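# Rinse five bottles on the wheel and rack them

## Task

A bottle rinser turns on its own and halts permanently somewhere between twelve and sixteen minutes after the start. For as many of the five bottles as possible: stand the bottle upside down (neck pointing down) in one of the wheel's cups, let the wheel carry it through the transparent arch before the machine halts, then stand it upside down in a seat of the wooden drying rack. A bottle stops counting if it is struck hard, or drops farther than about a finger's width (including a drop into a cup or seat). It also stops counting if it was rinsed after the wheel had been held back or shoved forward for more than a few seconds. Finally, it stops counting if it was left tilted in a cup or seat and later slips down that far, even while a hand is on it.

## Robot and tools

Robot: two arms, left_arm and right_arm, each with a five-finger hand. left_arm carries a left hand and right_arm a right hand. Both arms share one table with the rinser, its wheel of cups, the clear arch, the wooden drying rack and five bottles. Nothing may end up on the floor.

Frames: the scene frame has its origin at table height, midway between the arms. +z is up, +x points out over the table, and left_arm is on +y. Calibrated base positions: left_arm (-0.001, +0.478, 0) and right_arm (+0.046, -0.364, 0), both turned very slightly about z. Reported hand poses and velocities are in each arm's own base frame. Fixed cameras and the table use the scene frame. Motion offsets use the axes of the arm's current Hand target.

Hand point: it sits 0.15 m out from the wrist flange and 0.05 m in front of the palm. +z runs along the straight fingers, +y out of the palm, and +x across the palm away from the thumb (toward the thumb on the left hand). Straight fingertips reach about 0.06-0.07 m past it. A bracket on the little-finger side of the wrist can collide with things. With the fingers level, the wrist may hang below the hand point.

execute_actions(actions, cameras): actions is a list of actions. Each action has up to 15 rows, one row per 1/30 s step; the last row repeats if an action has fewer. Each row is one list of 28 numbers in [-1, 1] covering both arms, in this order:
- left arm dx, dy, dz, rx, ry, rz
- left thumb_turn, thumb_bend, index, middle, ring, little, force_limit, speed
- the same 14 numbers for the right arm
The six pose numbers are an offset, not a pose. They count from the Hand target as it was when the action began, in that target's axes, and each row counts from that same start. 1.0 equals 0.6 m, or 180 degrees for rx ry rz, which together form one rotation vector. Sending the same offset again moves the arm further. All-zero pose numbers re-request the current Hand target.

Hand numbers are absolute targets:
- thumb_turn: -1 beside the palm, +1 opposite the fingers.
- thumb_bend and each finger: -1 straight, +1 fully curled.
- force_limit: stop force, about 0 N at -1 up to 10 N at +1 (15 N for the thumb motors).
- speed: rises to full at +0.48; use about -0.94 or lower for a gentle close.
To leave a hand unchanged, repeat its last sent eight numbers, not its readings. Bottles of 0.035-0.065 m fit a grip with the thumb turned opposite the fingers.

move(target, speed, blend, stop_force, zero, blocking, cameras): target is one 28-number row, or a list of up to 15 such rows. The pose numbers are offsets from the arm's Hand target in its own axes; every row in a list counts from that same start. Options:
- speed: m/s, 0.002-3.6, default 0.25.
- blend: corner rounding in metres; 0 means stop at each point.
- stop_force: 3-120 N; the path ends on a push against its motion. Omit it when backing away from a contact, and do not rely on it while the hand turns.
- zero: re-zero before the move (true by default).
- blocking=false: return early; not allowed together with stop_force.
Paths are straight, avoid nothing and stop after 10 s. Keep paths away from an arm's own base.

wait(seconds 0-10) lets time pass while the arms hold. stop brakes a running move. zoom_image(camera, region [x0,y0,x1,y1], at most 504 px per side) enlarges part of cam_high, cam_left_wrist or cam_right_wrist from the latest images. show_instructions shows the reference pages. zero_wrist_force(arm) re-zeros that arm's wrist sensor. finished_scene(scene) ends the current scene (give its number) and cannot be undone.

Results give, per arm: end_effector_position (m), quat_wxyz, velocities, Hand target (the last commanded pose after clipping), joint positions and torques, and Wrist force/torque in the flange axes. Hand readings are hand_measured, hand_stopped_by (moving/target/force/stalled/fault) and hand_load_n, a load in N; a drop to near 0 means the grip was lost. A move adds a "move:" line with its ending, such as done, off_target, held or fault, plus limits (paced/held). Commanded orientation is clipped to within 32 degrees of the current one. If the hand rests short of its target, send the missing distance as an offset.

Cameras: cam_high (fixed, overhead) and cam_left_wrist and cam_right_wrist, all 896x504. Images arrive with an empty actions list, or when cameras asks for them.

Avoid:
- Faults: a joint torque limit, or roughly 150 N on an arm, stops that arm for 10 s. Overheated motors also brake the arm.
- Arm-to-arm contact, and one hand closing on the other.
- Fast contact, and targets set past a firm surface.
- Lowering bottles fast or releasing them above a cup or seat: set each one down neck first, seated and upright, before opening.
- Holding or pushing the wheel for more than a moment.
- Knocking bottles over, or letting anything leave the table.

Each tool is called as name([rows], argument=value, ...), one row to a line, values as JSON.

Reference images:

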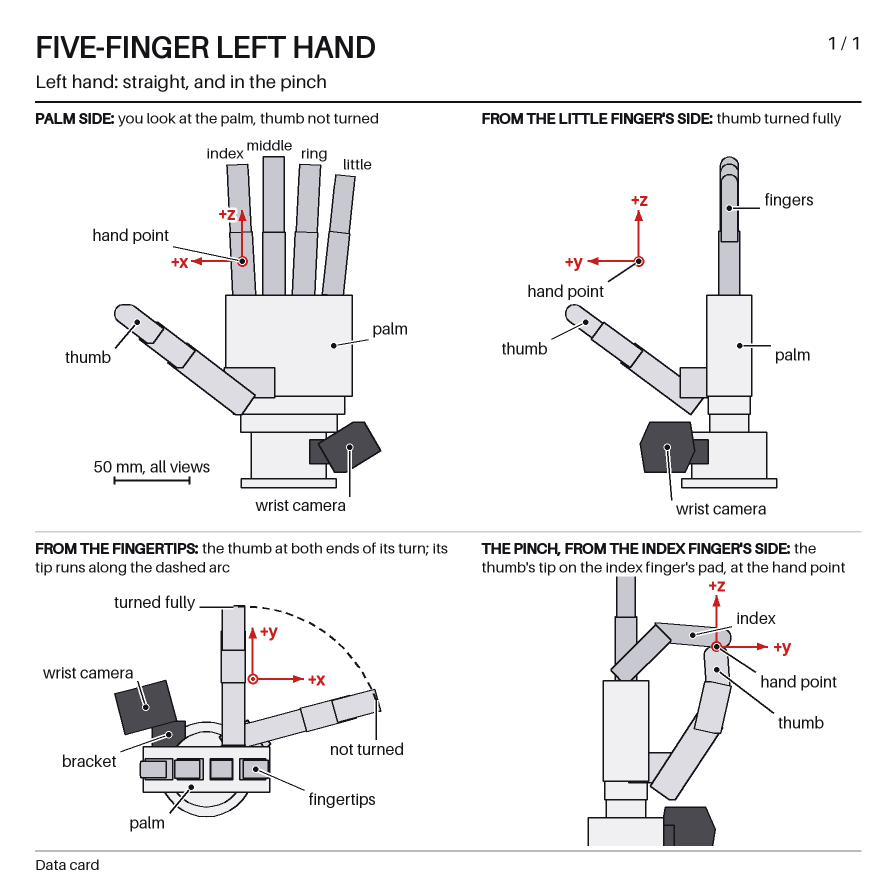

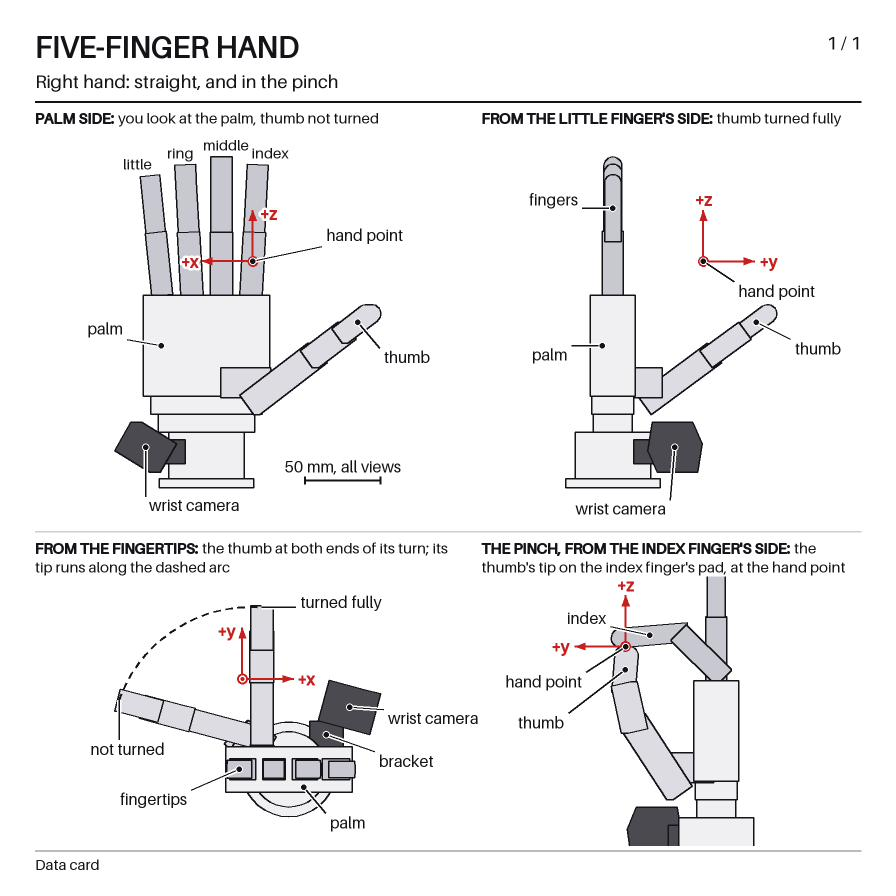

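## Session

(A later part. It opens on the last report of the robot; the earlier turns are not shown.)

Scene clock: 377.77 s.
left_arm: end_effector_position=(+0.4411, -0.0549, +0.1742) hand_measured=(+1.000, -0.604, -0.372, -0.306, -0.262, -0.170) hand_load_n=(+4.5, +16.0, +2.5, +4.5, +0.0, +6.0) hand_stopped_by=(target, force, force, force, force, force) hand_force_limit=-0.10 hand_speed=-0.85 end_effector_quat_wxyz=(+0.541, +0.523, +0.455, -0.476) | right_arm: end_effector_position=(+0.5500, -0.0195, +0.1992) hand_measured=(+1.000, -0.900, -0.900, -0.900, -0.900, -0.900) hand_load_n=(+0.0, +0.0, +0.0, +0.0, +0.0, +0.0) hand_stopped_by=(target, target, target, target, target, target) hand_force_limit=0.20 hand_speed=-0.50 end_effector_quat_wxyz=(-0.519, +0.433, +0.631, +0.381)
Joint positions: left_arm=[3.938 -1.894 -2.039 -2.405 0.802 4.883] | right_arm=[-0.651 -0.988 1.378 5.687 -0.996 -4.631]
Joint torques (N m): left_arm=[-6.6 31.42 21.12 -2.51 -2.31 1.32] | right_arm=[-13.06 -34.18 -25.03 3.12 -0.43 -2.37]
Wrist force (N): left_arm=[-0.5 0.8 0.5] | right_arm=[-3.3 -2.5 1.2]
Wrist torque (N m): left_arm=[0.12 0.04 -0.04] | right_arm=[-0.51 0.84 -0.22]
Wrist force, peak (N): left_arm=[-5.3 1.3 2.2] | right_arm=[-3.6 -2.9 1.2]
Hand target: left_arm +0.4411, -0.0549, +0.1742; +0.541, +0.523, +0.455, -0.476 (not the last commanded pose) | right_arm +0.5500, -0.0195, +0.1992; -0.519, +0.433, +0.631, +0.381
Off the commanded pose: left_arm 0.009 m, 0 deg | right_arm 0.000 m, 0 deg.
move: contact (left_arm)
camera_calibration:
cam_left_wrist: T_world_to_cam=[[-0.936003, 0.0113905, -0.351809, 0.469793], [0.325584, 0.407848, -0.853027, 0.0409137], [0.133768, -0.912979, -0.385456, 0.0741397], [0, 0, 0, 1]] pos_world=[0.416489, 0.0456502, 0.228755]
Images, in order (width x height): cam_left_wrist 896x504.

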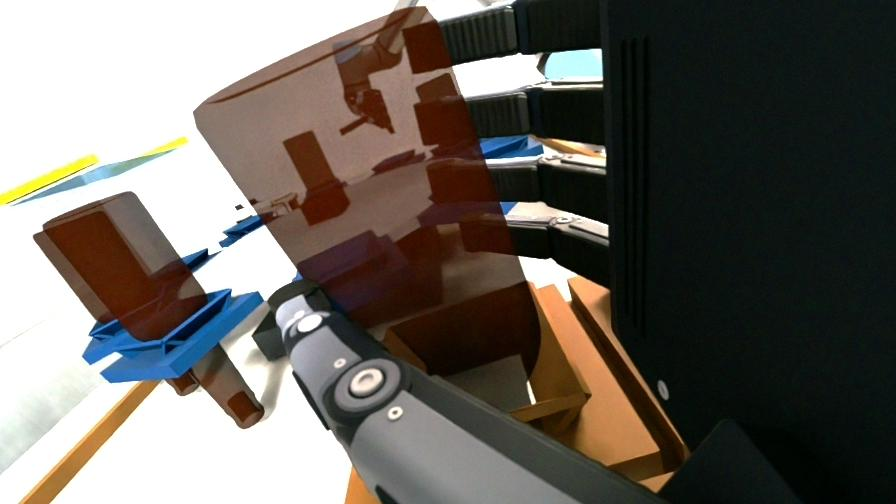

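move(target=[0,0,0,0,0,0,1,-0.9,-0.9,-0.9,-0.9,-0.9,0.2,-0.6,0,0,0,0,0,0,1,-0.9,-0.9,-0.9,-0.9,-0.9,0.2,-0.5], cameras=["cam_left_wrist","cam_high"])

zoom_image(camera="cam_high", region=[540, 145, 620, 205])

Scene clock: 379.00 s.
left_arm: end_effector_position=(+0.4411, -0.0549, +0.1742) hand_measured=(+1.000, -0.900, -0.900, -0.900, -0.900, -0.900) hand_load_n=(+0.0, +0.0, +0.0, +0.0, +0.0, +0.0) hand_stopped_by=(target, target, target, target, target, target) hand_force_limit=0.20 hand_speed=-0.60 end_effector_quat_wxyz=(+0.541, +0.523, +0.455, -0.476) | right_arm: end_effector_position=(+0.5500, -0.0195, +0.1992) hand_measured=(+1.000, -0.900, -0.900, -0.900, -0.900, -0.900) hand_load_n=(+0.5, +0.0, +0.0, +0.0, +0.0, +0.0) hand_stopped_by=(target, target, target, target, target, target) hand_force_limit=0.20 hand_speed=-0.50 end_effector_quat_wxyz=(-0.519, +0.433, +0.631, +0.381)
Joint positions: left_arm=[3.938 -1.894 -2.039 -2.405 0.802 4.883] | right_arm=[-0.651 -0.988 1.378 5.687 -0.996 -4.631]
Joint torques (N m): left_arm=[-2.04 31.87 16.52 -2.4 0.05 -0.1] | right_arm=[-12.22 -34.27 -24.45 2.88 -0.6 -2.26]
Wrist force (N): left_arm=[0.1 0.3 -0.1] | right_arm=[-3.2 -2.6 1.0]
Wrist torque (N m): left_arm=[0.07 -0.04 -0.01] | right_arm=[-0.52 0.83 -0.22]
Wrist force, peak (N): left_arm=[1.0 1.6 -1.1] | right_arm=[-3.6 -2.7 1.3]
Hand target: left_arm +0.4411, -0.0549, +0.1742; +0.541, +0.523, +0.455, -0.476 | right_arm +0.5500, -0.0195, +0.1992; -0.519, +0.433, +0.631, +0.381
Off the commanded pose: left_arm 0.000 m, 0 deg | right_arm 0.000 m, 0 deg.
move: done
camera_calibration:
cam_left_wrist: T_world_to_cam=[[-0.936003, 0.0113905, -0.351809, 0.469792], [0.325584, 0.407848, -0.853027, 0.0408729], [0.133768, -0.912979, -0.385456, 0.074231], [0, 0, 0, 1]] pos_world=[0.416489, 0.0457502, 0.228755]
Images, in order (width x height): cam_high 896x504, cam_left_wrist 896x504.

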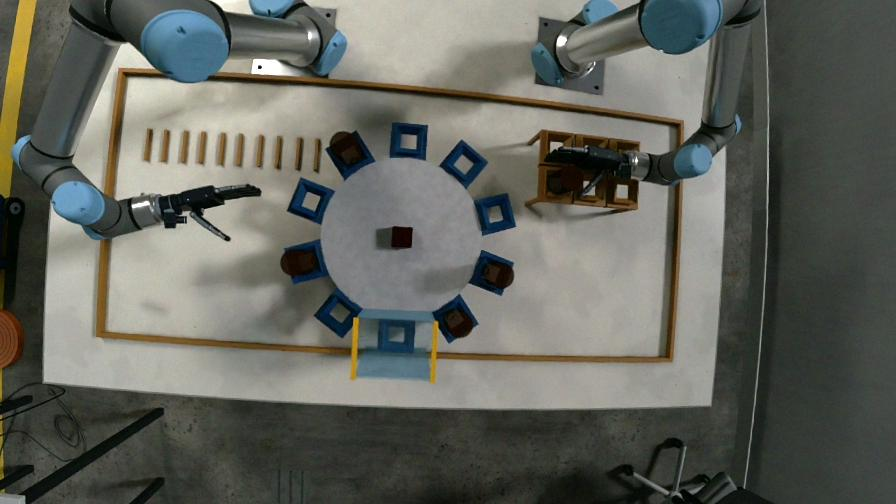

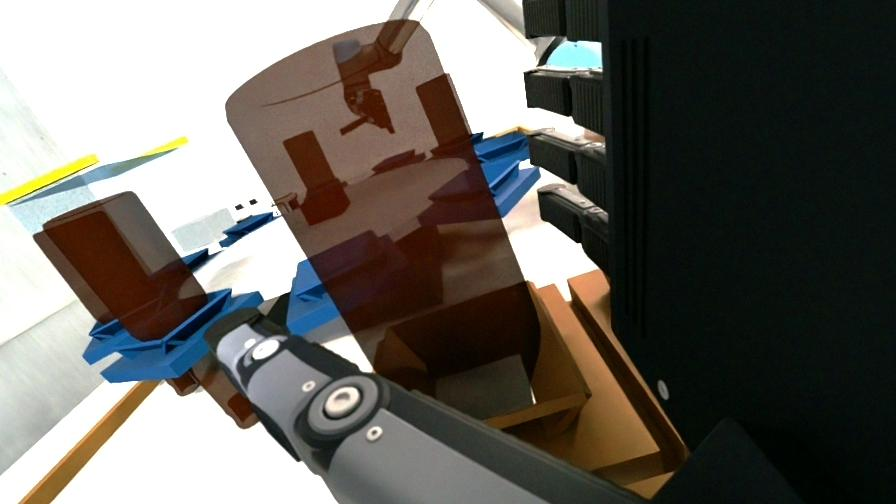

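Scaled by 6.300 from the camera's 896x504 image, which has a finer 1280x720 frame.

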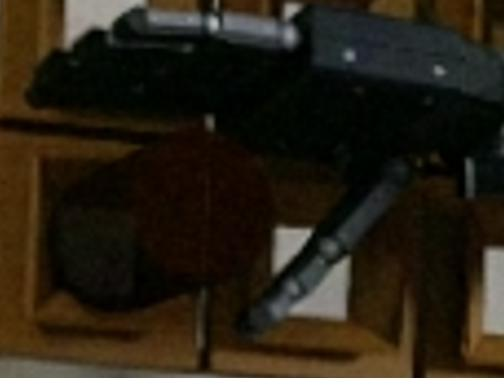

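move([
  [-0.0073,0.0003,-0.183,0,0,0,1,-0.9,-0.9,-0.9,-0.9,-0.9,0.2,-0.6,0,0,0,0,0,0,1,-0.9,-0.9,-0.9,-0.9,-0.9,0.2,-0.5],
  [-0.1535,0.2198,-0.1185,0.1,0,-0.022,1,-0.9,-0.9,-0.9,-0.9,-0.9,0.2,-0.6,0,0,0,0,0,0,1,-0.9,-0.9,-0.9,-0.9,-0.9,0.2,-0.5],
  [0.043,0.2978,0.1163,0.1939,-0.0004,-0.0449,1,-0.9,-0.9,-0.9,-0.9,-0.9,0.2,-0.6,0,0,0,0,0,0,1,-0.9,-0.9,-0.9,-0.9,-0.9,0.2,-0.5],
], speed=0.2, blend=[0.02,0.03,0], cameras=["cam_left_wrist","cam_high"])

zoom_image(camera="cam_high", region=[530, 110, 690, 230])

Scene clock: 386.07 s.
left_arm: end_effector_position=(+0.6212, -0.1256, +0.1750) hand_measured=(+1.000, -0.900, -0.900, -0.900, -0.900, -0.900) hand_load_n=(+0.0, +0.0, +0.0, +0.0, +0.0, +0.0) hand_stopped_by=(target, target, target, target, target, target) hand_force_limit=0.20 hand_speed=-0.60 end_effector_quat_wxyz=(+0.326, +0.627, +0.326, -0.627) | right_arm: end_effector_position=(+0.5500, -0.0195, +0.1992) hand_measured=(+1.000, -0.900, -0.900, -0.900, -0.900, -0.900) hand_load_n=(+0.5, +0.0, +0.0, +0.0, +0.0, +0.0) hand_stopped_by=(target, target, target, target, target, target) hand_force_limit=0.20 hand_speed=-0.50 end_effector_quat_wxyz=(-0.519, +0.433, +0.631, +0.381)
Joint positions: left_arm=[3.484 -2.488 -0.951 -2.843 0.955 4.711] | right_arm=[-0.651 -0.988 1.378 5.687 -0.996 -4.631]
Joint torques (N m): left_arm=[-10.36 45.57 27.28 -3.17 2.13 -2.46] | right_arm=[-11.86 -33.29 -25.72 2.78 -0.06 -2.3]
Wrist force (N): left_arm=[-0.1 0.3 0.1] | right_arm=[-3.5 -2.7 1.2]
Wrist torque (N m): left_arm=[0.08 0.01 0.06] | right_arm=[-0.55 0.87 -0.24]
Wrist force, peak (N): left_arm=[0.6 -0.7 -1.3] | right_arm=[-3.7 -2.9 1.1]
Hand target: left_arm +0.6212, -0.1257, +0.1750; +0.326, +0.627, +0.326, -0.628 | right_arm +0.5500, -0.0195, +0.1992; -0.519, +0.433, +0.631, +0.381
Off the commanded pose: left_arm 0.000 m, 0 deg | right_arm 0.000 m, 0 deg.
move: done
camera_calibration:
cam_left_wrist: T_world_to_cam=[[-0.785462, 0.577037, -0.22378, 0.594638], [0.426321, 0.24233, -0.871508, -0.0683921], [-0.448664, -0.779939, -0.436344, 0.373333], [0, 0, 0, 1]] pos_world=[0.663724, -0.0353777, 0.236365]
Images, in order (width x height): cam_high 896x504, cam_left_wrist 896x504.

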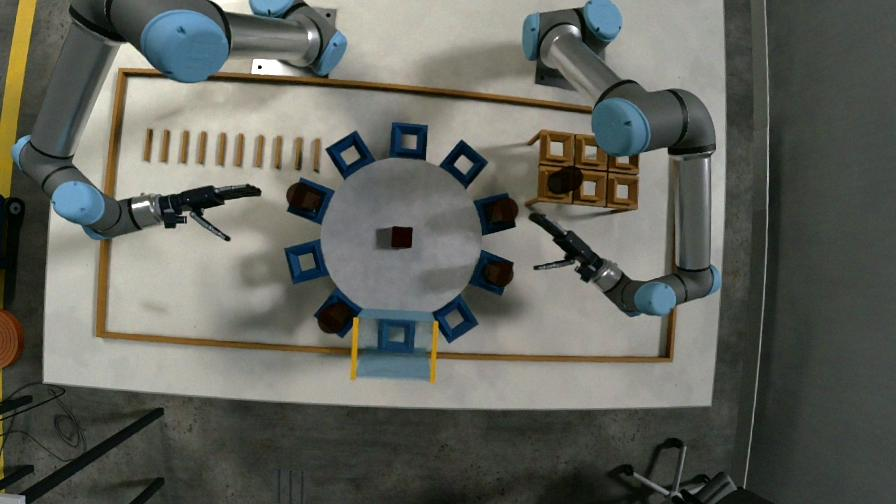

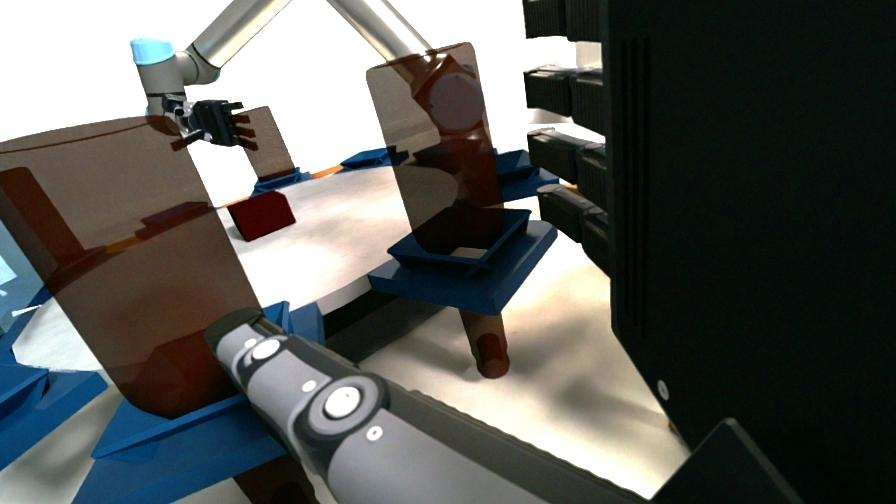

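Scaled by 3.150 from the camera's 896x504 image, which has a finer 1280x720 frame.

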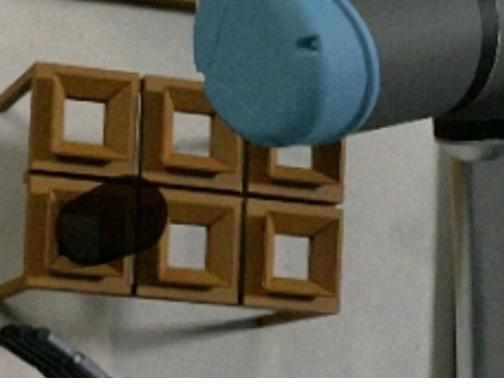

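move(target=[0,0,0.1917,0,0,0,1,-0.9,-0.9,-0.9,-0.9,-0.9,0.2,-0.6,0,0,0,0,0,0,1,-0.9,-0.9,-0.9,-0.9,-0.9,0.2,-0.5], speed=0.1, stop_force=4)

move(target=[0,0,0,0,0,0,1,0.3,0.2,0.2,-0.9,-0.9,-0.5,-0.7,0,0,0,0,0,0,1,-0.9,-0.9,-0.9,-0.9,-0.9,0.2,-0.5], cameras=["cam_left_wrist"])

Scene clock: 388.70 s.
left_arm: end_effector_position=(+0.5551, -0.2198, +0.1749) hand_measured=(+1.000, -0.900, -0.900, -0.900, -0.900, -0.900) hand_load_n=(+0.5, +0.0, +0.0, +0.0, +0.0, +0.0) hand_stopped_by=(target, target, target, target, target, target) hand_force_limit=0.20 hand_speed=-0.60 end_effector_quat_wxyz=(+0.326, +0.627, +0.326, -0.628) | right_arm: end_effector_position=(+0.5500, -0.0195, +0.1992) hand_measured=(+1.000, -0.900, -0.900, -0.900, -0.900, -0.900) hand_load_n=(+0.5, +0.0, +0.0, +0.0, +0.0, +0.0) hand_stopped_by=(target, target, target, target, target, target) hand_force_limit=0.20 hand_speed=-0.50 end_effector_quat_wxyz=(-0.519, +0.433, +0.631, +0.381)
Joint positions: left_arm=[3.378 -2.303 -1.295 -2.684 0.849 4.711] | right_arm=[-0.651 -0.988 1.378 5.687 -0.996 -4.631]
Joint torques (N m): left_arm=[-10.63 51.56 8.09 0.51 -2.61 -2.63] | right_arm=[-11.53 -34.12 -23.68 2.97 -0.17 -1.93]
Wrist force (N): left_arm=[0.0 0.2 -0.2] | right_arm=[-3.5 -2.3 1.0]
Wrist torque (N m): left_arm=[0.08 -0.01 0.07] | right_arm=[-0.47 0.88 -0.23]
Wrist force, peak (N): left_arm=[0.0 0.3 -0.7] | right_arm=[-3.7 -2.7 1.1]
Hand target: left_arm +0.5551, -0.2198, +0.1749; +0.326, +0.627, +0.326, -0.628 | right_arm +0.5500, -0.0195, +0.1992; -0.519, +0.433, +0.631, +0.381
Off the commanded pose: left_arm 0.000 m, 0 deg | right_arm 0.000 m, 0 deg.
move: done

Scene clock: 389.67 s.
left_arm: end_effector_position=(+0.5551, -0.2198, +0.1749) hand_measured=(+1.000, -0.606, -0.516, -0.324, -0.900, -0.900) hand_load_n=(+2.0, +6.5, +0.0, +8.5, +0.0, +0.0) hand_stopped_by=(target, force, force, force, target, target) hand_force_limit=-0.50 hand_speed=-0.70 end_effector_quat_wxyz=(+0.326, +0.627, +0.326, -0.628) | right_arm: end_effector_position=(+0.5500, -0.0195, +0.1992) hand_measured=(+1.000, -0.900, -0.900, -0.900, -0.900, -0.900) hand_load_n=(+0.5, +0.0, +0.0, +0.0, +0.0, +0.0) hand_stopped_by=(target, target, target, target, target, target) hand_force_limit=0.20 hand_speed=-0.50 end_effector_quat_wxyz=(-0.519, +0.433, +0.631, +0.381)
Joint positions: left_arm=[3.378 -2.303 -1.295 -2.684 0.849 4.711] | right_arm=[-0.651 -0.988 1.378 5.687 -0.996 -4.631]
Joint torques (N m): left_arm=[-5.86 45.58 11.35 -0.11 -1.68 -2.36] | right_arm=[-11.74 -34.12 -24.29 3.2 -0.39 -2.15]
Wrist force (N): left_arm=[-3.6 -2.6 3.3] | right_arm=[-3.4 -2.6 1.0]
Wrist torque (N m): left_arm=[0.03 -0.13 0.00] | right_arm=[-0.51 0.86 -0.24]
Wrist force, peak (N): left_arm=[-4.3 -2.7 3.5] | right_arm=[-3.6 -2.8 1.3]
Hand target: left_arm +0.5551, -0.2198, +0.1749; +0.326, +0.627, +0.326, -0.628 | right_arm +0.5500, -0.0195, +0.1992; -0.519, +0.433, +0.631, +0.381
Off the commanded pose: left_arm 0.000 m, 0 deg | right_arm 0.000 m, 0 deg.
move: done
camera_calibration:
cam_left_wrist: T_world_to_cam=[[-0.785377, 0.577157, -0.223771, 0.597038], [0.426358, 0.242282, -0.871503, -0.0174144], [-0.448778, -0.779865, -0.436359, 0.270288], [0, 0, 0, 1]] pos_world=[0.597624, -0.129578, 0.236365]
Images, in order (width x height): cam_left_wrist 896x504.

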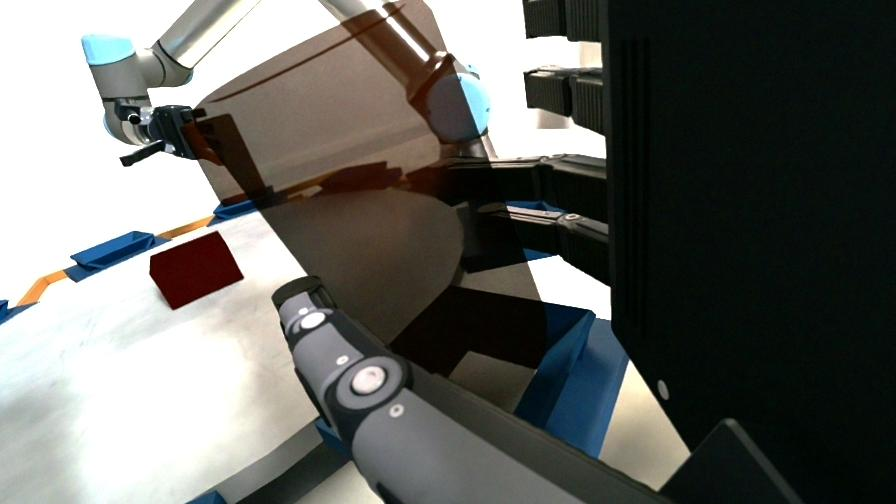

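move(target=[0,0,0,0,0,0,1,0.3,0.2,-0.55,-0.9,-0.9,-0.5,-0.7,0,0,0,0,0,0,1,-0.9,-0.9,-0.9,-0.9,-0.9,0.2,-0.5])

move(target=[0,0,0,0,0,0,1,0.32,0.25,0.25,-0.9,-0.9,-0.3,-0.94,0,0,0,0,0,0,1,-0.9,-0.9,-0.9,-0.9,-0.9,0.2,-0.5], cameras=["cam_left_wrist"])

Scene clock: 390.57 s.
left_arm: end_effector_position=(+0.5551, -0.2198, +0.1749) hand_measured=(+1.000, -0.604, -0.516, -0.550, -0.900, -0.900) hand_load_n=(+0.5, +0.0, +0.5, +0.0, +0.0, +0.0) hand_stopped_by=(target, force, force, target, target, target) hand_force_limit=-0.50 hand_speed=-0.70 end_effector_quat_wxyz=(+0.326, +0.627, +0.326, -0.628) | right_arm: end_effector_position=(+0.5500, -0.0195, +0.1992) hand_measured=(+1.000, -0.900, -0.900, -0.900, -0.900, -0.900) hand_load_n=(+0.5, +0.0, +0.0, +0.0, +0.0, +0.0) hand_stopped_by=(target, target, target, target, target, target) hand_force_limit=0.20 hand_speed=-0.50 end_effector_quat_wxyz=(-0.519, +0.433, +0.631, +0.381)
Joint positions: left_arm=[3.378 -2.303 -1.295 -2.684 0.849 4.711] | right_arm=[-0.651 -0.988 1.378 5.687 -0.996 -4.631]
Joint torques (N m): left_arm=[-0.27 40.02 14.47 -0.82 -0.99 -2.23] | right_arm=[-10.13 -34.85 -24.48 3.06 -0.27 -2.17]
Wrist force (N): left_arm=[-0.1 -0.2 0.2] | right_arm=[-3.2 -2.6 1.0]
Wrist torque (N m): left_arm=[0.08 0.01 0.05] | right_arm=[-0.52 0.83 -0.23]
Wrist force, peak (N): left_arm=[-4.1 -2.7 3.3] | right_arm=[-3.6 -2.9 1.1]
Hand target: left_arm +0.5551, -0.2198, +0.1749; +0.326, +0.627, +0.326, -0.628 | right_arm +0.5500, -0.0195, +0.1992; -0.519, +0.433, +0.631, +0.381
Off the commanded pose: left_arm 0.000 m, 0 deg | right_arm 0.000 m, 0 deg.
move: done

Scene clock: 392.17 s.
left_arm: end_effector_position=(+0.5551, -0.2198, +0.1749) hand_measured=(+1.000, -0.486, -0.494, -0.422, -0.900, -0.900) hand_load_n=(+0.0, +5.0, +0.0, +5.0, +0.0, +0.0) hand_stopped_by=(target, force, force, force, target, target) hand_force_limit=-0.30 hand_speed=-0.94 end_effector_quat_wxyz=(+0.326, +0.627, +0.326, -0.628) | right_arm: end_effector_position=(+0.5500, -0.0195, +0.1992) hand_measured=(+1.000, -0.900, -0.900, -0.900, -0.900, -0.900) hand_load_n=(+0.0, +0.0, +0.0, +0.0, +0.0, +0.0) hand_stopped_by=(target, target, target, target, target, target) hand_force_limit=0.20 hand_speed=-0.50 end_effector_quat_wxyz=(-0.519, +0.433, +0.631, +0.381)
Joint positions: left_arm=[3.378 -2.303 -1.295 -2.684 0.849 4.711] | right_arm=[-0.651 -0.988 1.378 5.687 -0.996 -4.631]
Joint torques (N m): left_arm=[10.16 38.52 18.23 -0.72 0.3 -1.79] | right_arm=[-10.8 -32.74 -24.01 3.11 -0.43 -2.16]
Wrist force (N): left_arm=[-3.7 -1.2 1.9] | right_arm=[-3.5 -2.7 1.1]
Wrist torque (N m): left_arm=[0.15 -0.07 0.02] | right_arm=[-0.53 0.87 -0.24]
Wrist force, peak (N): left_arm=[-3.9 -5.0 3.8] | right_arm=[-3.6 -2.9 1.0]
Hand target: left_arm +0.5551, -0.2198, +0.1749; +0.326, +0.627, +0.326, -0.628 | right_arm +0.5500, -0.0195, +0.1992; -0.519, +0.433, +0.631, +0.381
Off the commanded pose: left_arm 0.000 m, 0 deg | right_arm 0.000 m, 0 deg.
move: done
camera_calibration:
cam_left_wrist: T_world_to_cam=[[-0.785387, 0.57714, -0.223781, 0.597044], [0.426319, 0.242214, -0.871541, -0.0173909], [-0.448798, -0.779899, -0.436277, 0.270276], [0, 0, 0, 1]] pos_world=[0.597624, -0.129577, 0.236365]
Images, in order (width x height): cam_left_wrist 896x504.

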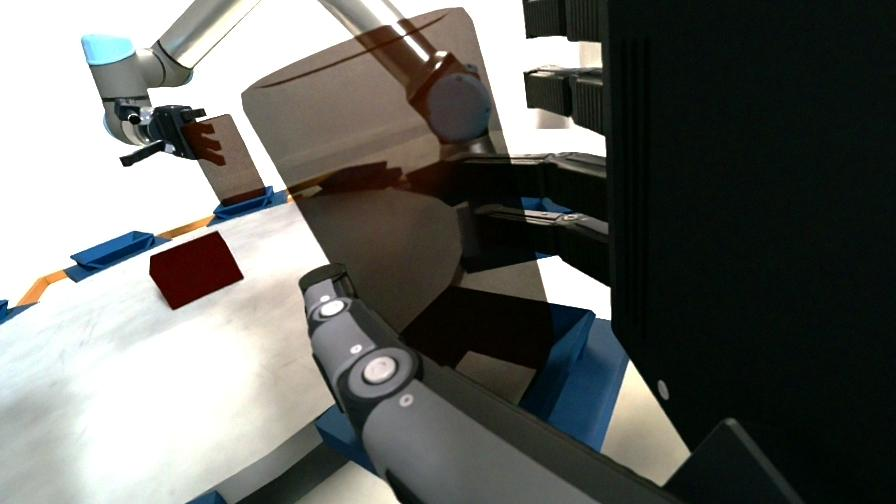

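move(target=[0,0,0,0,0,0,1,0.35,0.3,0.25,-0.9,-0.9,-0.1,-0.9,0,0,0,0,0,0,1,-0.9,-0.9,-0.9,-0.9,-0.9,0.2,-0.5], cameras=["cam_left_wrist"])

Scene clock: 393.00 s.
left_arm: end_effector_position=(+0.5551, -0.2198, +0.1749) hand_measured=(+1.000, -0.482, -0.470, -0.422, -0.900, -0.900) hand_load_n=(+0.5, +7.5, +5.0, +4.0, +0.0, +0.0) hand_stopped_by=(target, force, force, force, target, target) hand_force_limit=-0.10 hand_speed=-0.90 end_effector_quat_wxyz=(+0.326, +0.627, +0.326, -0.628) | right_arm: end_effector_position=(+0.5500, -0.0195, +0.1992) hand_measured=(+1.000, -0.900, -0.900, -0.900, -0.900, -0.900) hand_load_n=(+0.5, +0.0, +0.0, +0.0, +0.0, +0.0) hand_stopped_by=(target, target, target, target, target, target) hand_force_limit=0.20 hand_speed=-0.50 end_effector_quat_wxyz=(-0.519, +0.433, +0.631, +0.381)
Joint positions: left_arm=[3.378 -2.303 -1.295 -2.684 0.849 4.711] | right_arm=[-0.651 -0.988 1.378 5.687 -0.996 -4.631]
Joint torques (N m): left_arm=[11.48 38.45 20.73 -0.33 0.88 -1.51] | right_arm=[-12 -33.12 -23.2 3.09 -0.16 -1.85]
Wrist force (N): left_arm=[-2.9 -4.3 4.2] | right_arm=[-3.8 -2.4 1.1]
Wrist torque (N m): left_arm=[0.04 -0.11 -0.03] | right_arm=[-0.49 0.91 -0.25]
Wrist force, peak (N): left_arm=[-2.9 -4.2 4.6] | right_arm=[-3.6 -2.8 1.0]
Hand target: left_arm +0.5551, -0.2198, +0.1749; +0.326, +0.627, +0.326, -0.628 | right_arm +0.5500, -0.0195, +0.1992; -0.519, +0.433, +0.631, +0.381
Off the commanded pose: left_arm 0.000 m, 0 deg | right_arm 0.000 m, 0 deg.
move: done
camera_calibration:
cam_left_wrist: T_world_to_cam=[[-0.785387, 0.57714, -0.223781, 0.597044], [0.426319, 0.242214, -0.871541, -0.0173909], [-0.448798, -0.779899, -0.436277, 0.270276], [0, 0, 0, 1]] pos_world=[0.597624, -0.129577, 0.236365]
Images, in order (width x height): cam_left_wrist 896x504.

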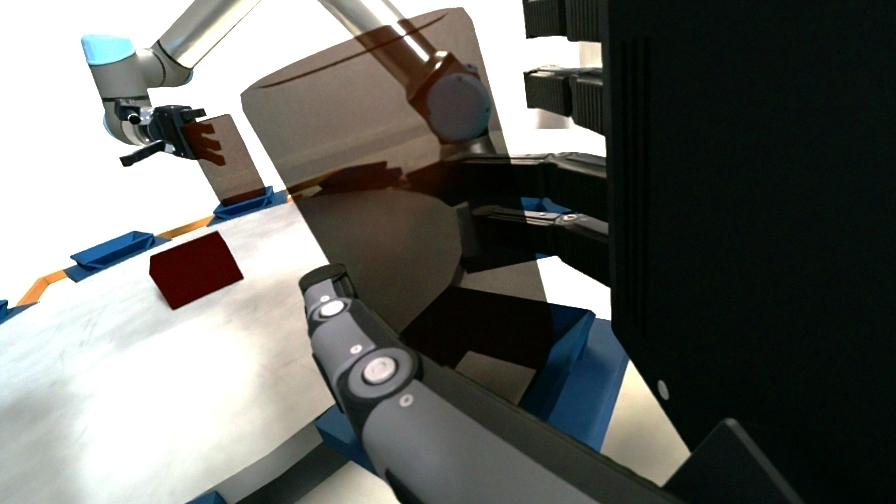

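move(target=[-0.05,0,0,0,0,0,1,0.35,0.3,0.25,-0.9,-0.9,-0.1,-0.9,0,0,0,0,0,0,1,-0.9,-0.9,-0.9,-0.9,-0.9,0.2,-0.5], speed=0.08)

move(target=[0,0,0,0,0,0,1,0.35,0.3,0.3,0.2,0.2,-0.5,-0.7,0,0,0,0,0,0,1,-0.9,-0.9,-0.9,-0.9,-0.9,0.2,-0.5], cameras=["cam_left_wrist"])

Scene clock: 394.33 s.
left_arm: end_effector_position=(+0.5551, -0.2198, +0.2048) hand_measured=(+1.000, -0.482, -0.470, -0.422, -0.900, -0.900) hand_load_n=(+0.0, +8.5, +2.5, +2.5, +0.0, +0.0) hand_stopped_by=(target, force, force, force, target, target) hand_force_limit=-0.10 hand_speed=-0.90 end_effector_quat_wxyz=(+0.326, +0.627, +0.326, -0.628) | right_arm: end_effector_position=(+0.5500, -0.0195, +0.1992) hand_measured=(+1.000, -0.900, -0.900, -0.900, -0.900, -0.900) hand_load_n=(+0.5, +0.0, +0.0, +0.0, +0.0, +0.0) hand_stopped_by=(target, target, target, target, target, target) hand_force_limit=0.20 hand_speed=-0.50 end_effector_quat_wxyz=(-0.519, +0.433, +0.631, +0.381)
Joint positions: left_arm=[3.378 -2.273 -1.265 -2.744 0.849 4.711] | right_arm=[-0.651 -0.988 1.378 5.687 -0.996 -4.631]
Joint torques (N m): left_arm=[3.22 53.29 24.37 -3.04 -1.82 0.58] | right_arm=[-11.63 -34.23 -24.02 2.95 -0.18 -1.97]
Wrist force (N): left_arm=[1.8 0.5 -0.7] | right_arm=[-3.5 -2.3 1.4]
Wrist torque (N m): left_arm=[0.10 0.09 0.08] | right_arm=[-0.50 0.85 -0.23]
Wrist force, peak (N): left_arm=[-3.2 -4.3 4.4] | right_arm=[-3.6 -2.7 0.9]
Hand target: left_arm +0.5551, -0.2198, +0.2049; +0.326, +0.627, +0.326, -0.628 | right_arm +0.5500, -0.0195, +0.1992; -0.519, +0.433, +0.631, +0.381
Off the commanded pose: left_arm 0.000 m, 0 deg | right_arm 0.000 m, 0 deg.
move: done

Scene clock: 395.30 s.
left_arm: end_effector_position=(+0.5551, -0.2198, +0.2049) hand_measured=(+1.000, -0.482, -0.468, -0.422, -0.378, -0.322) hand_load_n=(+2.0, +10.5, +1.0, +0.5, +0.5, +4.5) hand_stopped_by=(target, force, force, force, force, force) hand_force_limit=-0.50 hand_speed=-0.70 end_effector_quat_wxyz=(+0.326, +0.627, +0.326, -0.627) | right_arm: end_effector_position=(+0.5500, -0.0195, +0.1992) hand_measured=(+1.000, -0.900, -0.900, -0.900, -0.900, -0.900) hand_load_n=(+0.5, +0.0, +0.0, +0.0, +0.0, +0.0) hand_stopped_by=(target, target, target, target, target, target) hand_force_limit=0.20 hand_speed=-0.50 end_effector_quat_wxyz=(-0.519, +0.433, +0.631, +0.381)
Joint positions: left_arm=[3.378 -2.273 -1.265 -2.745 0.849 4.711] | right_arm=[-0.651 -0.988 1.378 5.687 -0.996 -4.631]
Joint torques (N m): left_arm=[-8.72 50.68 24.73 -3.17 1.73 2.47] | right_arm=[-11.93 -33.57 -24.47 2.92 -0.01 -2.17]
Wrist force (N): left_arm=[0.9 1.6 -1.9] | right_arm=[-3.3 -2.6 0.8]
Wrist torque (N m): left_arm=[0.13 0.18 0.12] | right_arm=[-0.50 0.86 -0.23]
Wrist force, peak (N): left_arm=[1.4 1.5 -1.9] | right_arm=[-3.6 -2.8 1.2]
Hand target: left_arm +0.5551, -0.2198, +0.2049; +0.326, +0.627, +0.326, -0.628 | right_arm +0.5500, -0.0195, +0.1992; -0.519, +0.433, +0.631, +0.381
Off the commanded pose: left_arm 0.000 m, 0 deg | right_arm 0.000 m, 0 deg.
move: done
camera_calibration:
cam_left_wrist: T_world_to_cam=[[-0.785462, 0.577037, -0.22378, 0.603789], [0.426321, 0.24233, -0.871508, 0.00876043], [-0.448664, -0.779939, -0.436344, 0.283296], [0, 0, 0, 1]] pos_world=[0.597624, -0.129578, 0.266365]
Images, in order (width x height): cam_left_wrist 896x504.

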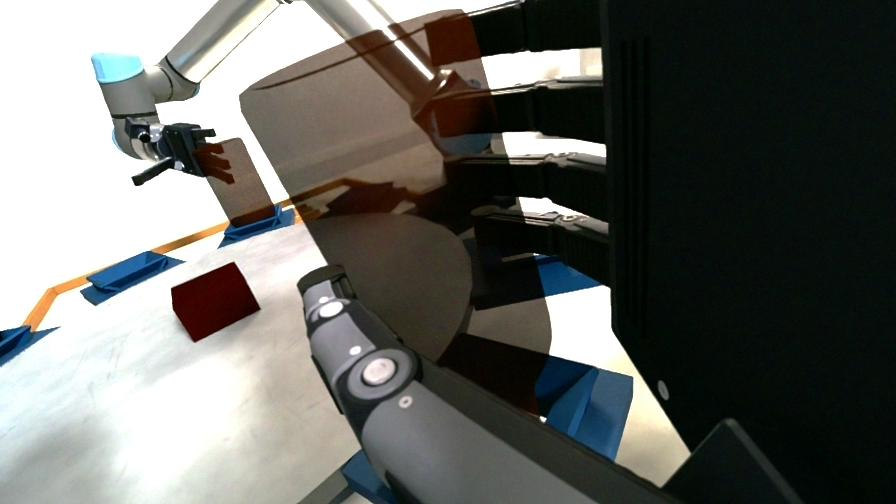

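move(target=[0,0,0,0,0,0,1,0.4,0.35,0.35,0.2,0.2,-0.1,-0.85,0,0,0,0,0,0,1,-0.9,-0.9,-0.9,-0.9,-0.9,0.2,-0.5])

move(target=[-0.375,0,0,0,0,0,1,0.4,0.35,0.35,0.2,0.2,-0.1,-0.85,0,0,0,0,0,0,1,-0.9,-0.9,-0.9,-0.9,-0.9,0.2,-0.5], speed=0.13, cameras=["cam_left_wrist","cam_high"])

zoom_image(camera="cam_left_wrist", region=[150, 0, 650, 450])

zoom_image(camera="cam_high", region=[530, 140, 610, 200])

Scene clock: 396.47 s.
left_arm: end_effector_position=(+0.5551, -0.2198, +0.2049) hand_measured=(+1.000, -0.484, -0.444, -0.396, -0.378, -0.322) hand_load_n=(+0.5, +15.0, +4.5, +5.5, +0.0, +0.5) hand_stopped_by=(target, force, force, force, force, force) hand_force_limit=-0.10 hand_speed=-0.85 end_effector_quat_wxyz=(+0.326, +0.627, +0.326, -0.628) | right_arm: end_effector_position=(+0.5500, -0.0195, +0.1992) hand_measured=(+1.000, -0.900, -0.900, -0.900, -0.900, -0.900) hand_load_n=(+0.0, +0.0, +0.0, +0.0, +0.0, +0.0) hand_stopped_by=(target, target, target, target, target, target) hand_force_limit=0.20 hand_speed=-0.50 end_effector_quat_wxyz=(-0.519, +0.433, +0.631, +0.381)
Joint positions: left_arm=[3.378 -2.273 -1.265 -2.745 0.849 4.711] | right_arm=[-0.651 -0.988 1.378 5.687 -0.996 -4.631]
Joint torques (N m): left_arm=[-9.45 46.71 20.71 -2.89 2.05 2.37] | right_arm=[-9.83 -34.83 -22.98 2.7 -0.11 -2.02]
Wrist force (N): left_arm=[2.0 0.2 -0.3] | right_arm=[-3.3 -2.6 1.1]
Wrist torque (N m): left_arm=[0.09 0.00 0.07] | right_arm=[-0.52 0.85 -0.23]
Wrist force, peak (N): left_arm=[1.6 1.5 -1.9] | right_arm=[-3.5 -2.7 1.3]
Hand target: left_arm +0.5551, -0.2198, +0.2049; +0.326, +0.627, +0.326, -0.628 | right_arm +0.5500, -0.0195, +0.1992; -0.519, +0.433, +0.631, +0.381
Off the commanded pose: left_arm 0.000 m, 0 deg | right_arm 0.000 m, 0 deg.
move: done

Scene clock: 398.87 s.
left_arm: end_effector_position=(+0.5552, -0.2200, +0.4299) hand_measured=(+1.000, -0.484, -0.444, -0.396, -0.378, -0.322) hand_load_n=(+3.0, +14.5, +2.5, +5.5, +0.0, +2.5) hand_stopped_by=(target, force, force, force, force, force) hand_force_limit=-0.10 hand_speed=-0.85 end_effector_quat_wxyz=(+0.326, +0.627, +0.326, -0.628) | right_arm: end_effector_position=(+0.5500, -0.0195, +0.1992) hand_measured=(+1.000, -0.900, -0.900, -0.900, -0.900, -0.900) hand_load_n=(+0.5, +0.0, +0.0, +0.0, +0.0, +0.5) hand_stopped_by=(target, target, target, target, target, target) hand_force_limit=0.20 hand_speed=-0.50 end_effector_quat_wxyz=(-0.519, +0.433, +0.631, +0.381)
Joint positions: left_arm=[3.378 -2.193 -0.814 -3.276 0.849 4.711] | right_arm=[-0.651 -0.988 1.378 5.687 -0.996 -4.631]
Joint torques (N m): left_arm=[-10.69 38.8 27.89 -3.37 2.23 2.92] | right_arm=[-12.43 -34.36 -24.15 2.98 -0.29 -2.16]
Wrist force (N): left_arm=[2.0 0.2 -0.3] | right_arm=[-3.4 -2.7 1.3]
Wrist torque (N m): left_arm=[0.09 0.00 -0.07] | right_arm=[-0.56 0.85 -0.23]
Wrist force, peak (N): left_arm=[3.5 2.5 -1.9] | right_arm=[-3.6 -2.9 0.8]
Hand target: left_arm +0.5552, -0.2200, +0.4299; +0.326, +0.627, +0.326, -0.628 | right_arm +0.5500, -0.0195, +0.1992; -0.519, +0.433, +0.631, +0.381
Off the commanded pose: left_arm 0.000 m, 0 deg | right_arm 0.000 m, 0 deg.
move: done
camera_calibration:
cam_left_wrist: T_world_to_cam=[[-0.785401, 0.577143, -0.223721, 0.65426], [0.426313, 0.242315, -0.871516, 0.204775], [-0.448779, -0.779865, -0.436359, 0.381404], [0, 0, 0, 1]] pos_world=[0.597724, -0.129778, 0.491265]
Images, in order (width x height): cam_high 896x504, cam_left_wrist 896x504.

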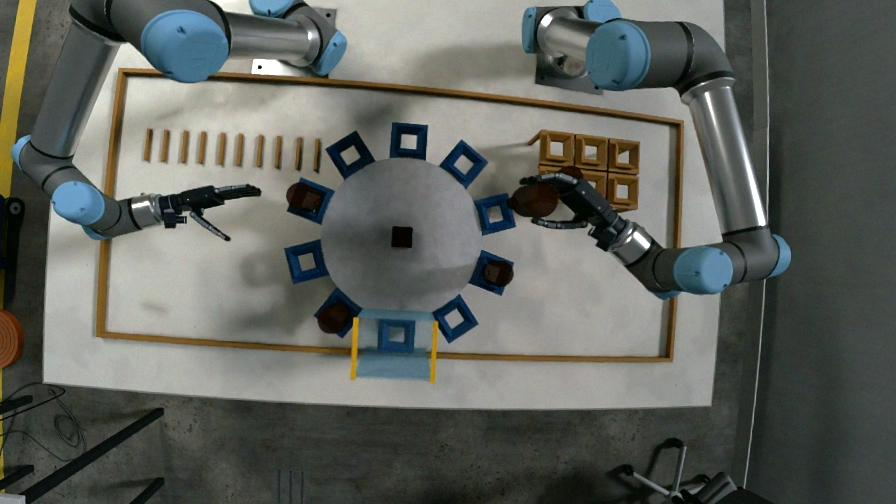

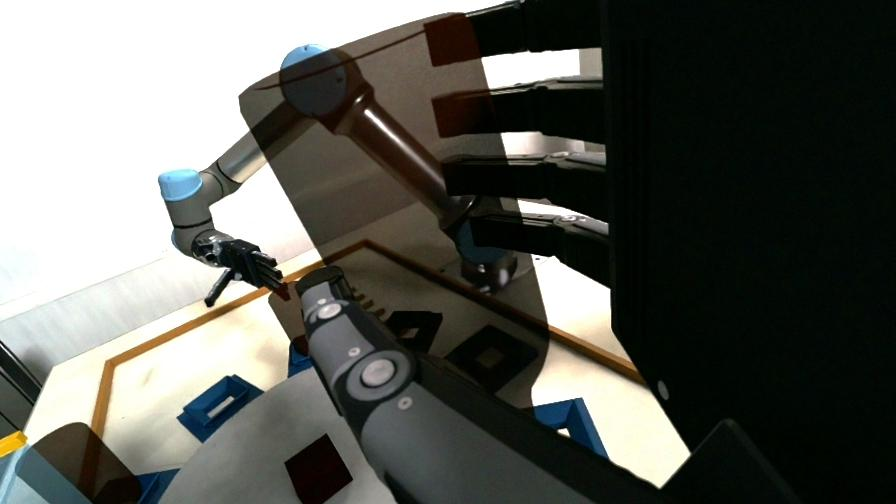

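Scaled by 1.008 from the camera's 896x504 image, which has a finer 1280x720 frame.

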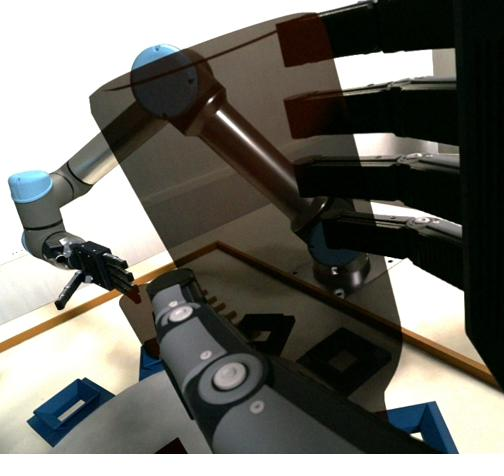

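Scaled by 6.300 from the camera's 896x504 image, which has a finer 1280x720 frame.

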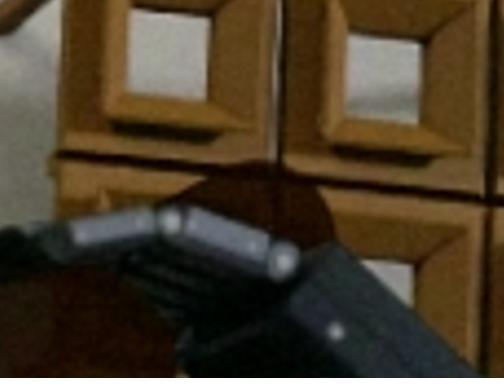

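move(target=[0,-0.4125,-0.2585,-0.1939,-0.0016,0.0219,1,0.4,0.35,0.35,0.2,0.2,-0.1,-0.85,0,0,0,0,0,0,1,-0.9,-0.9,-0.9,-0.9,-0.9,0.2,-0.5], speed=0.18)

Scene clock: 403.97 s.
left_arm: end_effector_position=(+0.4420, +0.0492, +0.4302) hand_measured=(+1.000, -0.484, -0.444, -0.396, -0.378, -0.322) hand_load_n=(+3.0, +14.5, +3.0, +5.0, +0.0, +2.5) hand_stopped_by=(target, force, force, force, force, force) hand_force_limit=-0.10 hand_speed=-0.85 end_effector_quat_wxyz=(+0.521, +0.510, +0.477, -0.491) | right_arm: end_effector_position=(+0.5500, -0.0195, +0.1992) hand_measured=(+1.000, -0.900, -0.900, -0.900, -0.900, -0.900) hand_load_n=(+0.5, +0.0, +0.0, +0.0, +0.0, +0.0) hand_stopped_by=(target, target, target, target, target, target) hand_force_limit=0.20 hand_speed=-0.50 end_effector_quat_wxyz=(-0.519, +0.433, +0.631, +0.381)
Joint positions: left_arm=[4.087 -1.756 -1.461 -3.096 0.95 4.792] | right_arm=[-0.651 -0.988 1.378 5.687 -0.996 -4.631]
Joint torques (N m): left_arm=[11.71 33.48 11.64 -0.13 2.14 2.92] | right_arm=[-11.64 -35.63 -24.69 2.87 -0.26 -2.36]
Wrist force (N): left_arm=[2.0 0.1 -0.1] | right_arm=[-3.2 -2.6 1.1]
Wrist torque (N m): left_arm=[0.08 0.00 -0.07] | right_arm=[-0.52 0.83 -0.22]
Wrist force, peak (N): left_arm=[2.1 1.5 0.6] | right_arm=[-3.5 -3.0 1.3]
Hand target: left_arm +0.4419, +0.0492, +0.4302; +0.521, +0.510, +0.477, -0.491 | right_arm +0.5500, -0.0195, +0.1992; -0.519, +0.433, +0.631, +0.381
Off the commanded pose: left_arm 0.000 m, 0 deg | right_arm 0.000 m, 0 deg.
move: done

move(target=[0.1912,-0.0121,-0.0048,0,0,0,1,0.4,0.35,0.35,0.2,0.2,-0.1,-0.85,0,0,0,0,0,0,1,-0.9,-0.9,-0.9,-0.9,-0.9,0.2,-0.5], speed=0.12, cameras=["cam_left_wrist","cam_high"])

zoom_image(camera="cam_high", region=[530, 120, 650, 210])

zoom_image(camera="cam_left_wrist", region=[150, 0, 650, 450])

Scene clock: 405.87 s.
left_arm: end_effector_position=(+0.4418, +0.0493, +0.3153) hand_measured=(+1.000, -0.484, -0.444, -0.396, -0.378, -0.322) hand_load_n=(+3.0, +14.5, +3.0, +5.0, +0.0, +2.5) hand_stopped_by=(target, force, force, force, force, force) hand_force_limit=-0.10 hand_speed=-0.85 end_effector_quat_wxyz=(+0.521, +0.510, +0.477, -0.491) | right_arm: end_effector_position=(+0.5500, -0.0195, +0.1992) hand_measured=(+1.000, -0.900, -0.900, -0.900, -0.900, -0.900) hand_load_n=(+0.5, +0.0, +0.0, +0.0, +0.0, +0.0) hand_stopped_by=(target, target, target, target, target, target) hand_force_limit=0.20 hand_speed=-0.50 end_effector_quat_wxyz=(-0.519, +0.433, +0.631, +0.381)
Joint positions: left_arm=[4.088 -1.815 -1.689 -2.809 0.95 4.792] | right_arm=[-0.651 -0.988 1.378 5.687 -0.996 -4.631]
Joint torques (N m): left_arm=[11.23 22.32 9.54 -0.22 -2.16 0.31] | right_arm=[-11.61 -35.15 -25.78 2.64 -0.01 -2.18]
Wrist force (N): left_arm=[1.7 0.4 -0.2] | right_arm=[-3.3 -2.7 1.1]
Wrist torque (N m): left_arm=[0.12 0.06 -0.08] | right_arm=[-0.53 0.83 -0.23]
Wrist force, peak (N): left_arm=[2.6 0.1 -0.1] | right_arm=[-3.7 -2.8 0.9]
Hand target: left_arm +0.4419, +0.0493, +0.3152; +0.521, +0.510, +0.477, -0.491 | right_arm +0.5500, -0.0195, +0.1992; -0.519, +0.433, +0.631, +0.381
Off the commanded pose: left_arm 0.000 m, 0 deg | right_arm 0.000 m, 0 deg.
move: done
camera_calibration:
cam_left_wrist: T_world_to_cam=[[-0.958173, 0.0174999, -0.285655, 0.507587], [0.266198, 0.421007, -0.867117, 0.148531], [0.105088, -0.906889, -0.408056, 0.243169], [0, 0, 0, 1]] pos_world=[0.421263, 0.149112, 0.373016]
Images, in order (width x height): cam_high 896x504, cam_left_wrist 896x504.

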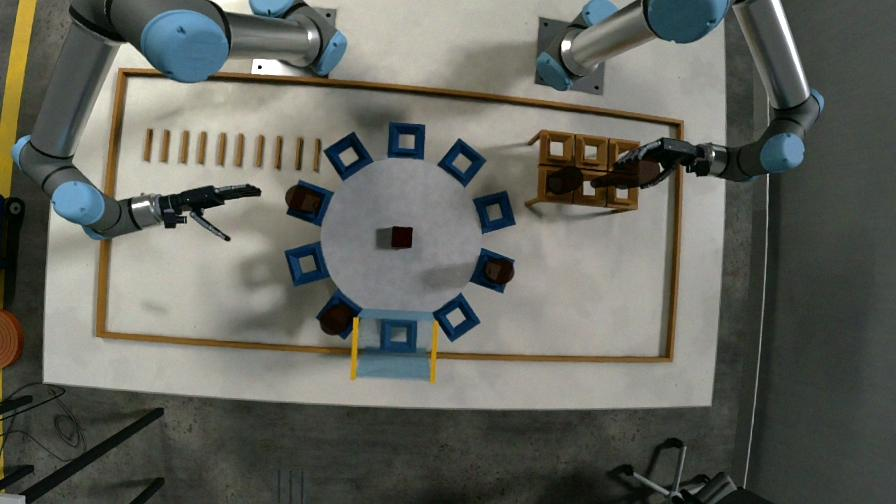

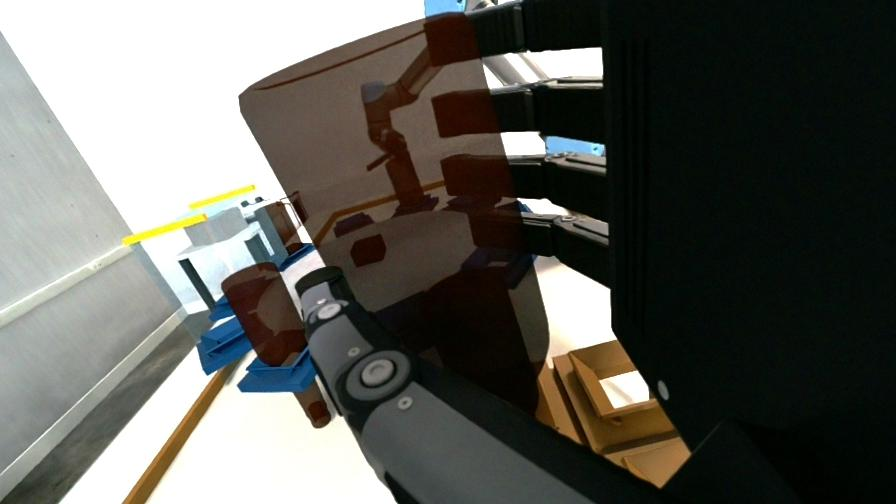

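Scaled by 4.200 from the camera's 896x504 image, which has a finer 1280x720 frame.

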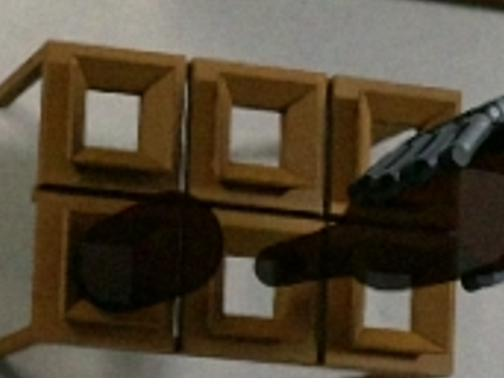

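Scaled by 1.008 from the camera's 896x504 image, which has a finer 1280x720 frame.

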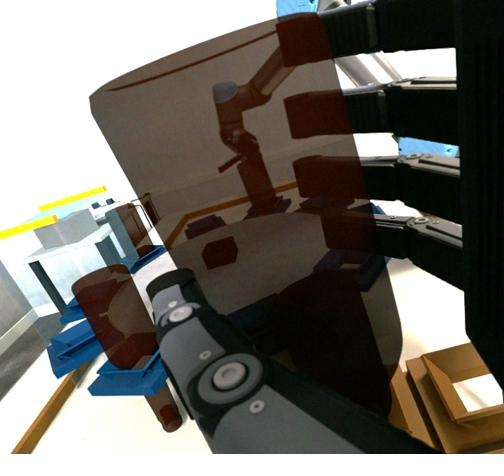

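zoom_image(camera="cam_high", region=[580, 120, 700, 210])

Scaled by 4.200 from the camera's 896x504 image, which has a finer 1280x720 frame.

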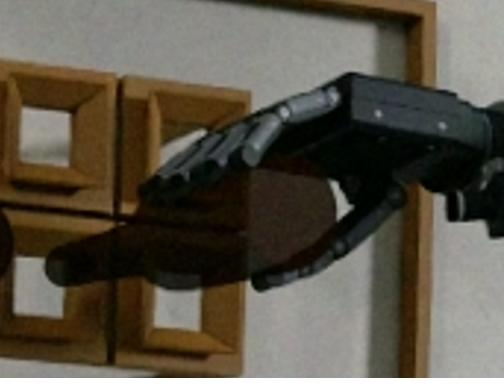

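move(target=[0.0003,0.0083,-0.01,0,-0.0128,0.0056,1,0.4,0.35,0.35,0.2,0.2,-0.1,-0.85,0,0,0,0,0,0,1,-0.9,-0.9,-0.9,-0.9,-0.9,0.2,-0.5], speed=0.12, cameras=["cam_high"])

zoom_image(camera="cam_high", region=[560, 120, 680, 210])

Scene clock: 408.40 s.
left_arm: end_effector_position=(+0.4468, +0.0553, +0.3152) hand_measured=(+1.000, -0.484, -0.444, -0.396, -0.378, -0.322) hand_load_n=(+3.0, +14.5, +3.0, +5.5, +0.0, +2.5) hand_stopped_by=(target, force, force, force, force, force) hand_force_limit=-0.10 hand_speed=-0.85 end_effector_quat_wxyz=(+0.534, +0.504, +0.462, -0.496) | right_arm: end_effector_position=(+0.5500, -0.0195, +0.1992) hand_measured=(+1.000, -0.900, -0.900, -0.900, -0.900, -0.900) hand_load_n=(+0.5, +0.0, +0.0, +0.0, +0.0, +0.0) hand_stopped_by=(target, target, target, target, target, target) hand_force_limit=0.20 hand_speed=-0.50 end_effector_quat_wxyz=(-0.519, +0.433, +0.631, +0.381)
Joint positions: left_arm=[4.087 -1.854 -1.669 -2.838 0.954 4.838] | right_arm=[-0.651 -0.988 1.378 5.687 -0.996 -4.631]
Joint torques (N m): left_arm=[-10.8 24.21 25.65 -3.54 2.42 2.81] | right_arm=[-11.28 -34.48 -23.02 2.97 -0.31 -2.05]
Wrist force (N): left_arm=[1.8 0.0 -0.2] | right_arm=[-3.1 -2.6 1.2]
Wrist torque (N m): left_arm=[0.06 0.03 -0.07] | right_arm=[-0.52 0.81 -0.21]
Wrist force, peak (N): left_arm=[2.0 0.4 -0.5] | right_arm=[-3.6 -2.7 1.2]
Hand target: left_arm +0.4469, +0.0553, +0.3152; +0.534, +0.504, +0.462, -0.497 | right_arm +0.5500, -0.0195, +0.1992; -0.519, +0.433, +0.631, +0.381
Off the commanded pose: left_arm 0.000 m, 0 deg | right_arm 0.000 m, 0 deg.
move: done
Images, in order (width x height): cam_high 896x504.

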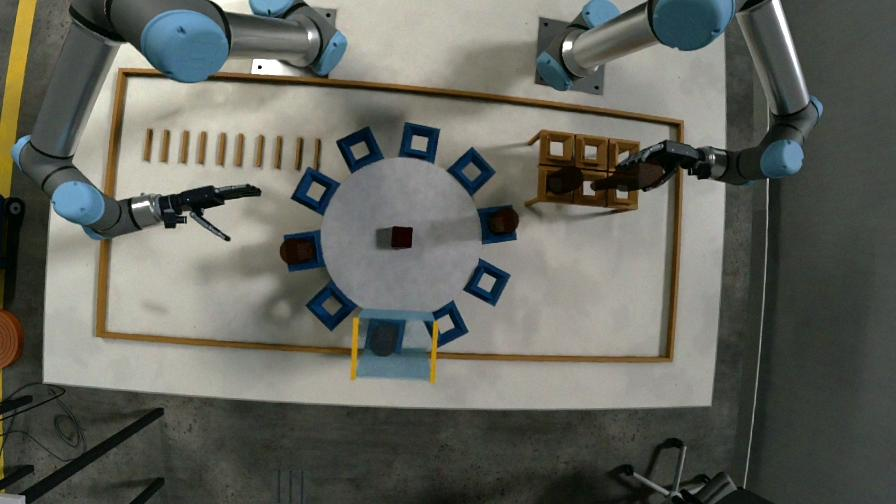

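Scaled by 4.200 from the camera's 896x504 image, which has a finer 1280x720 frame.

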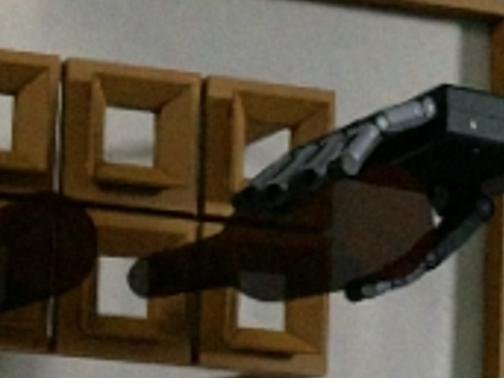

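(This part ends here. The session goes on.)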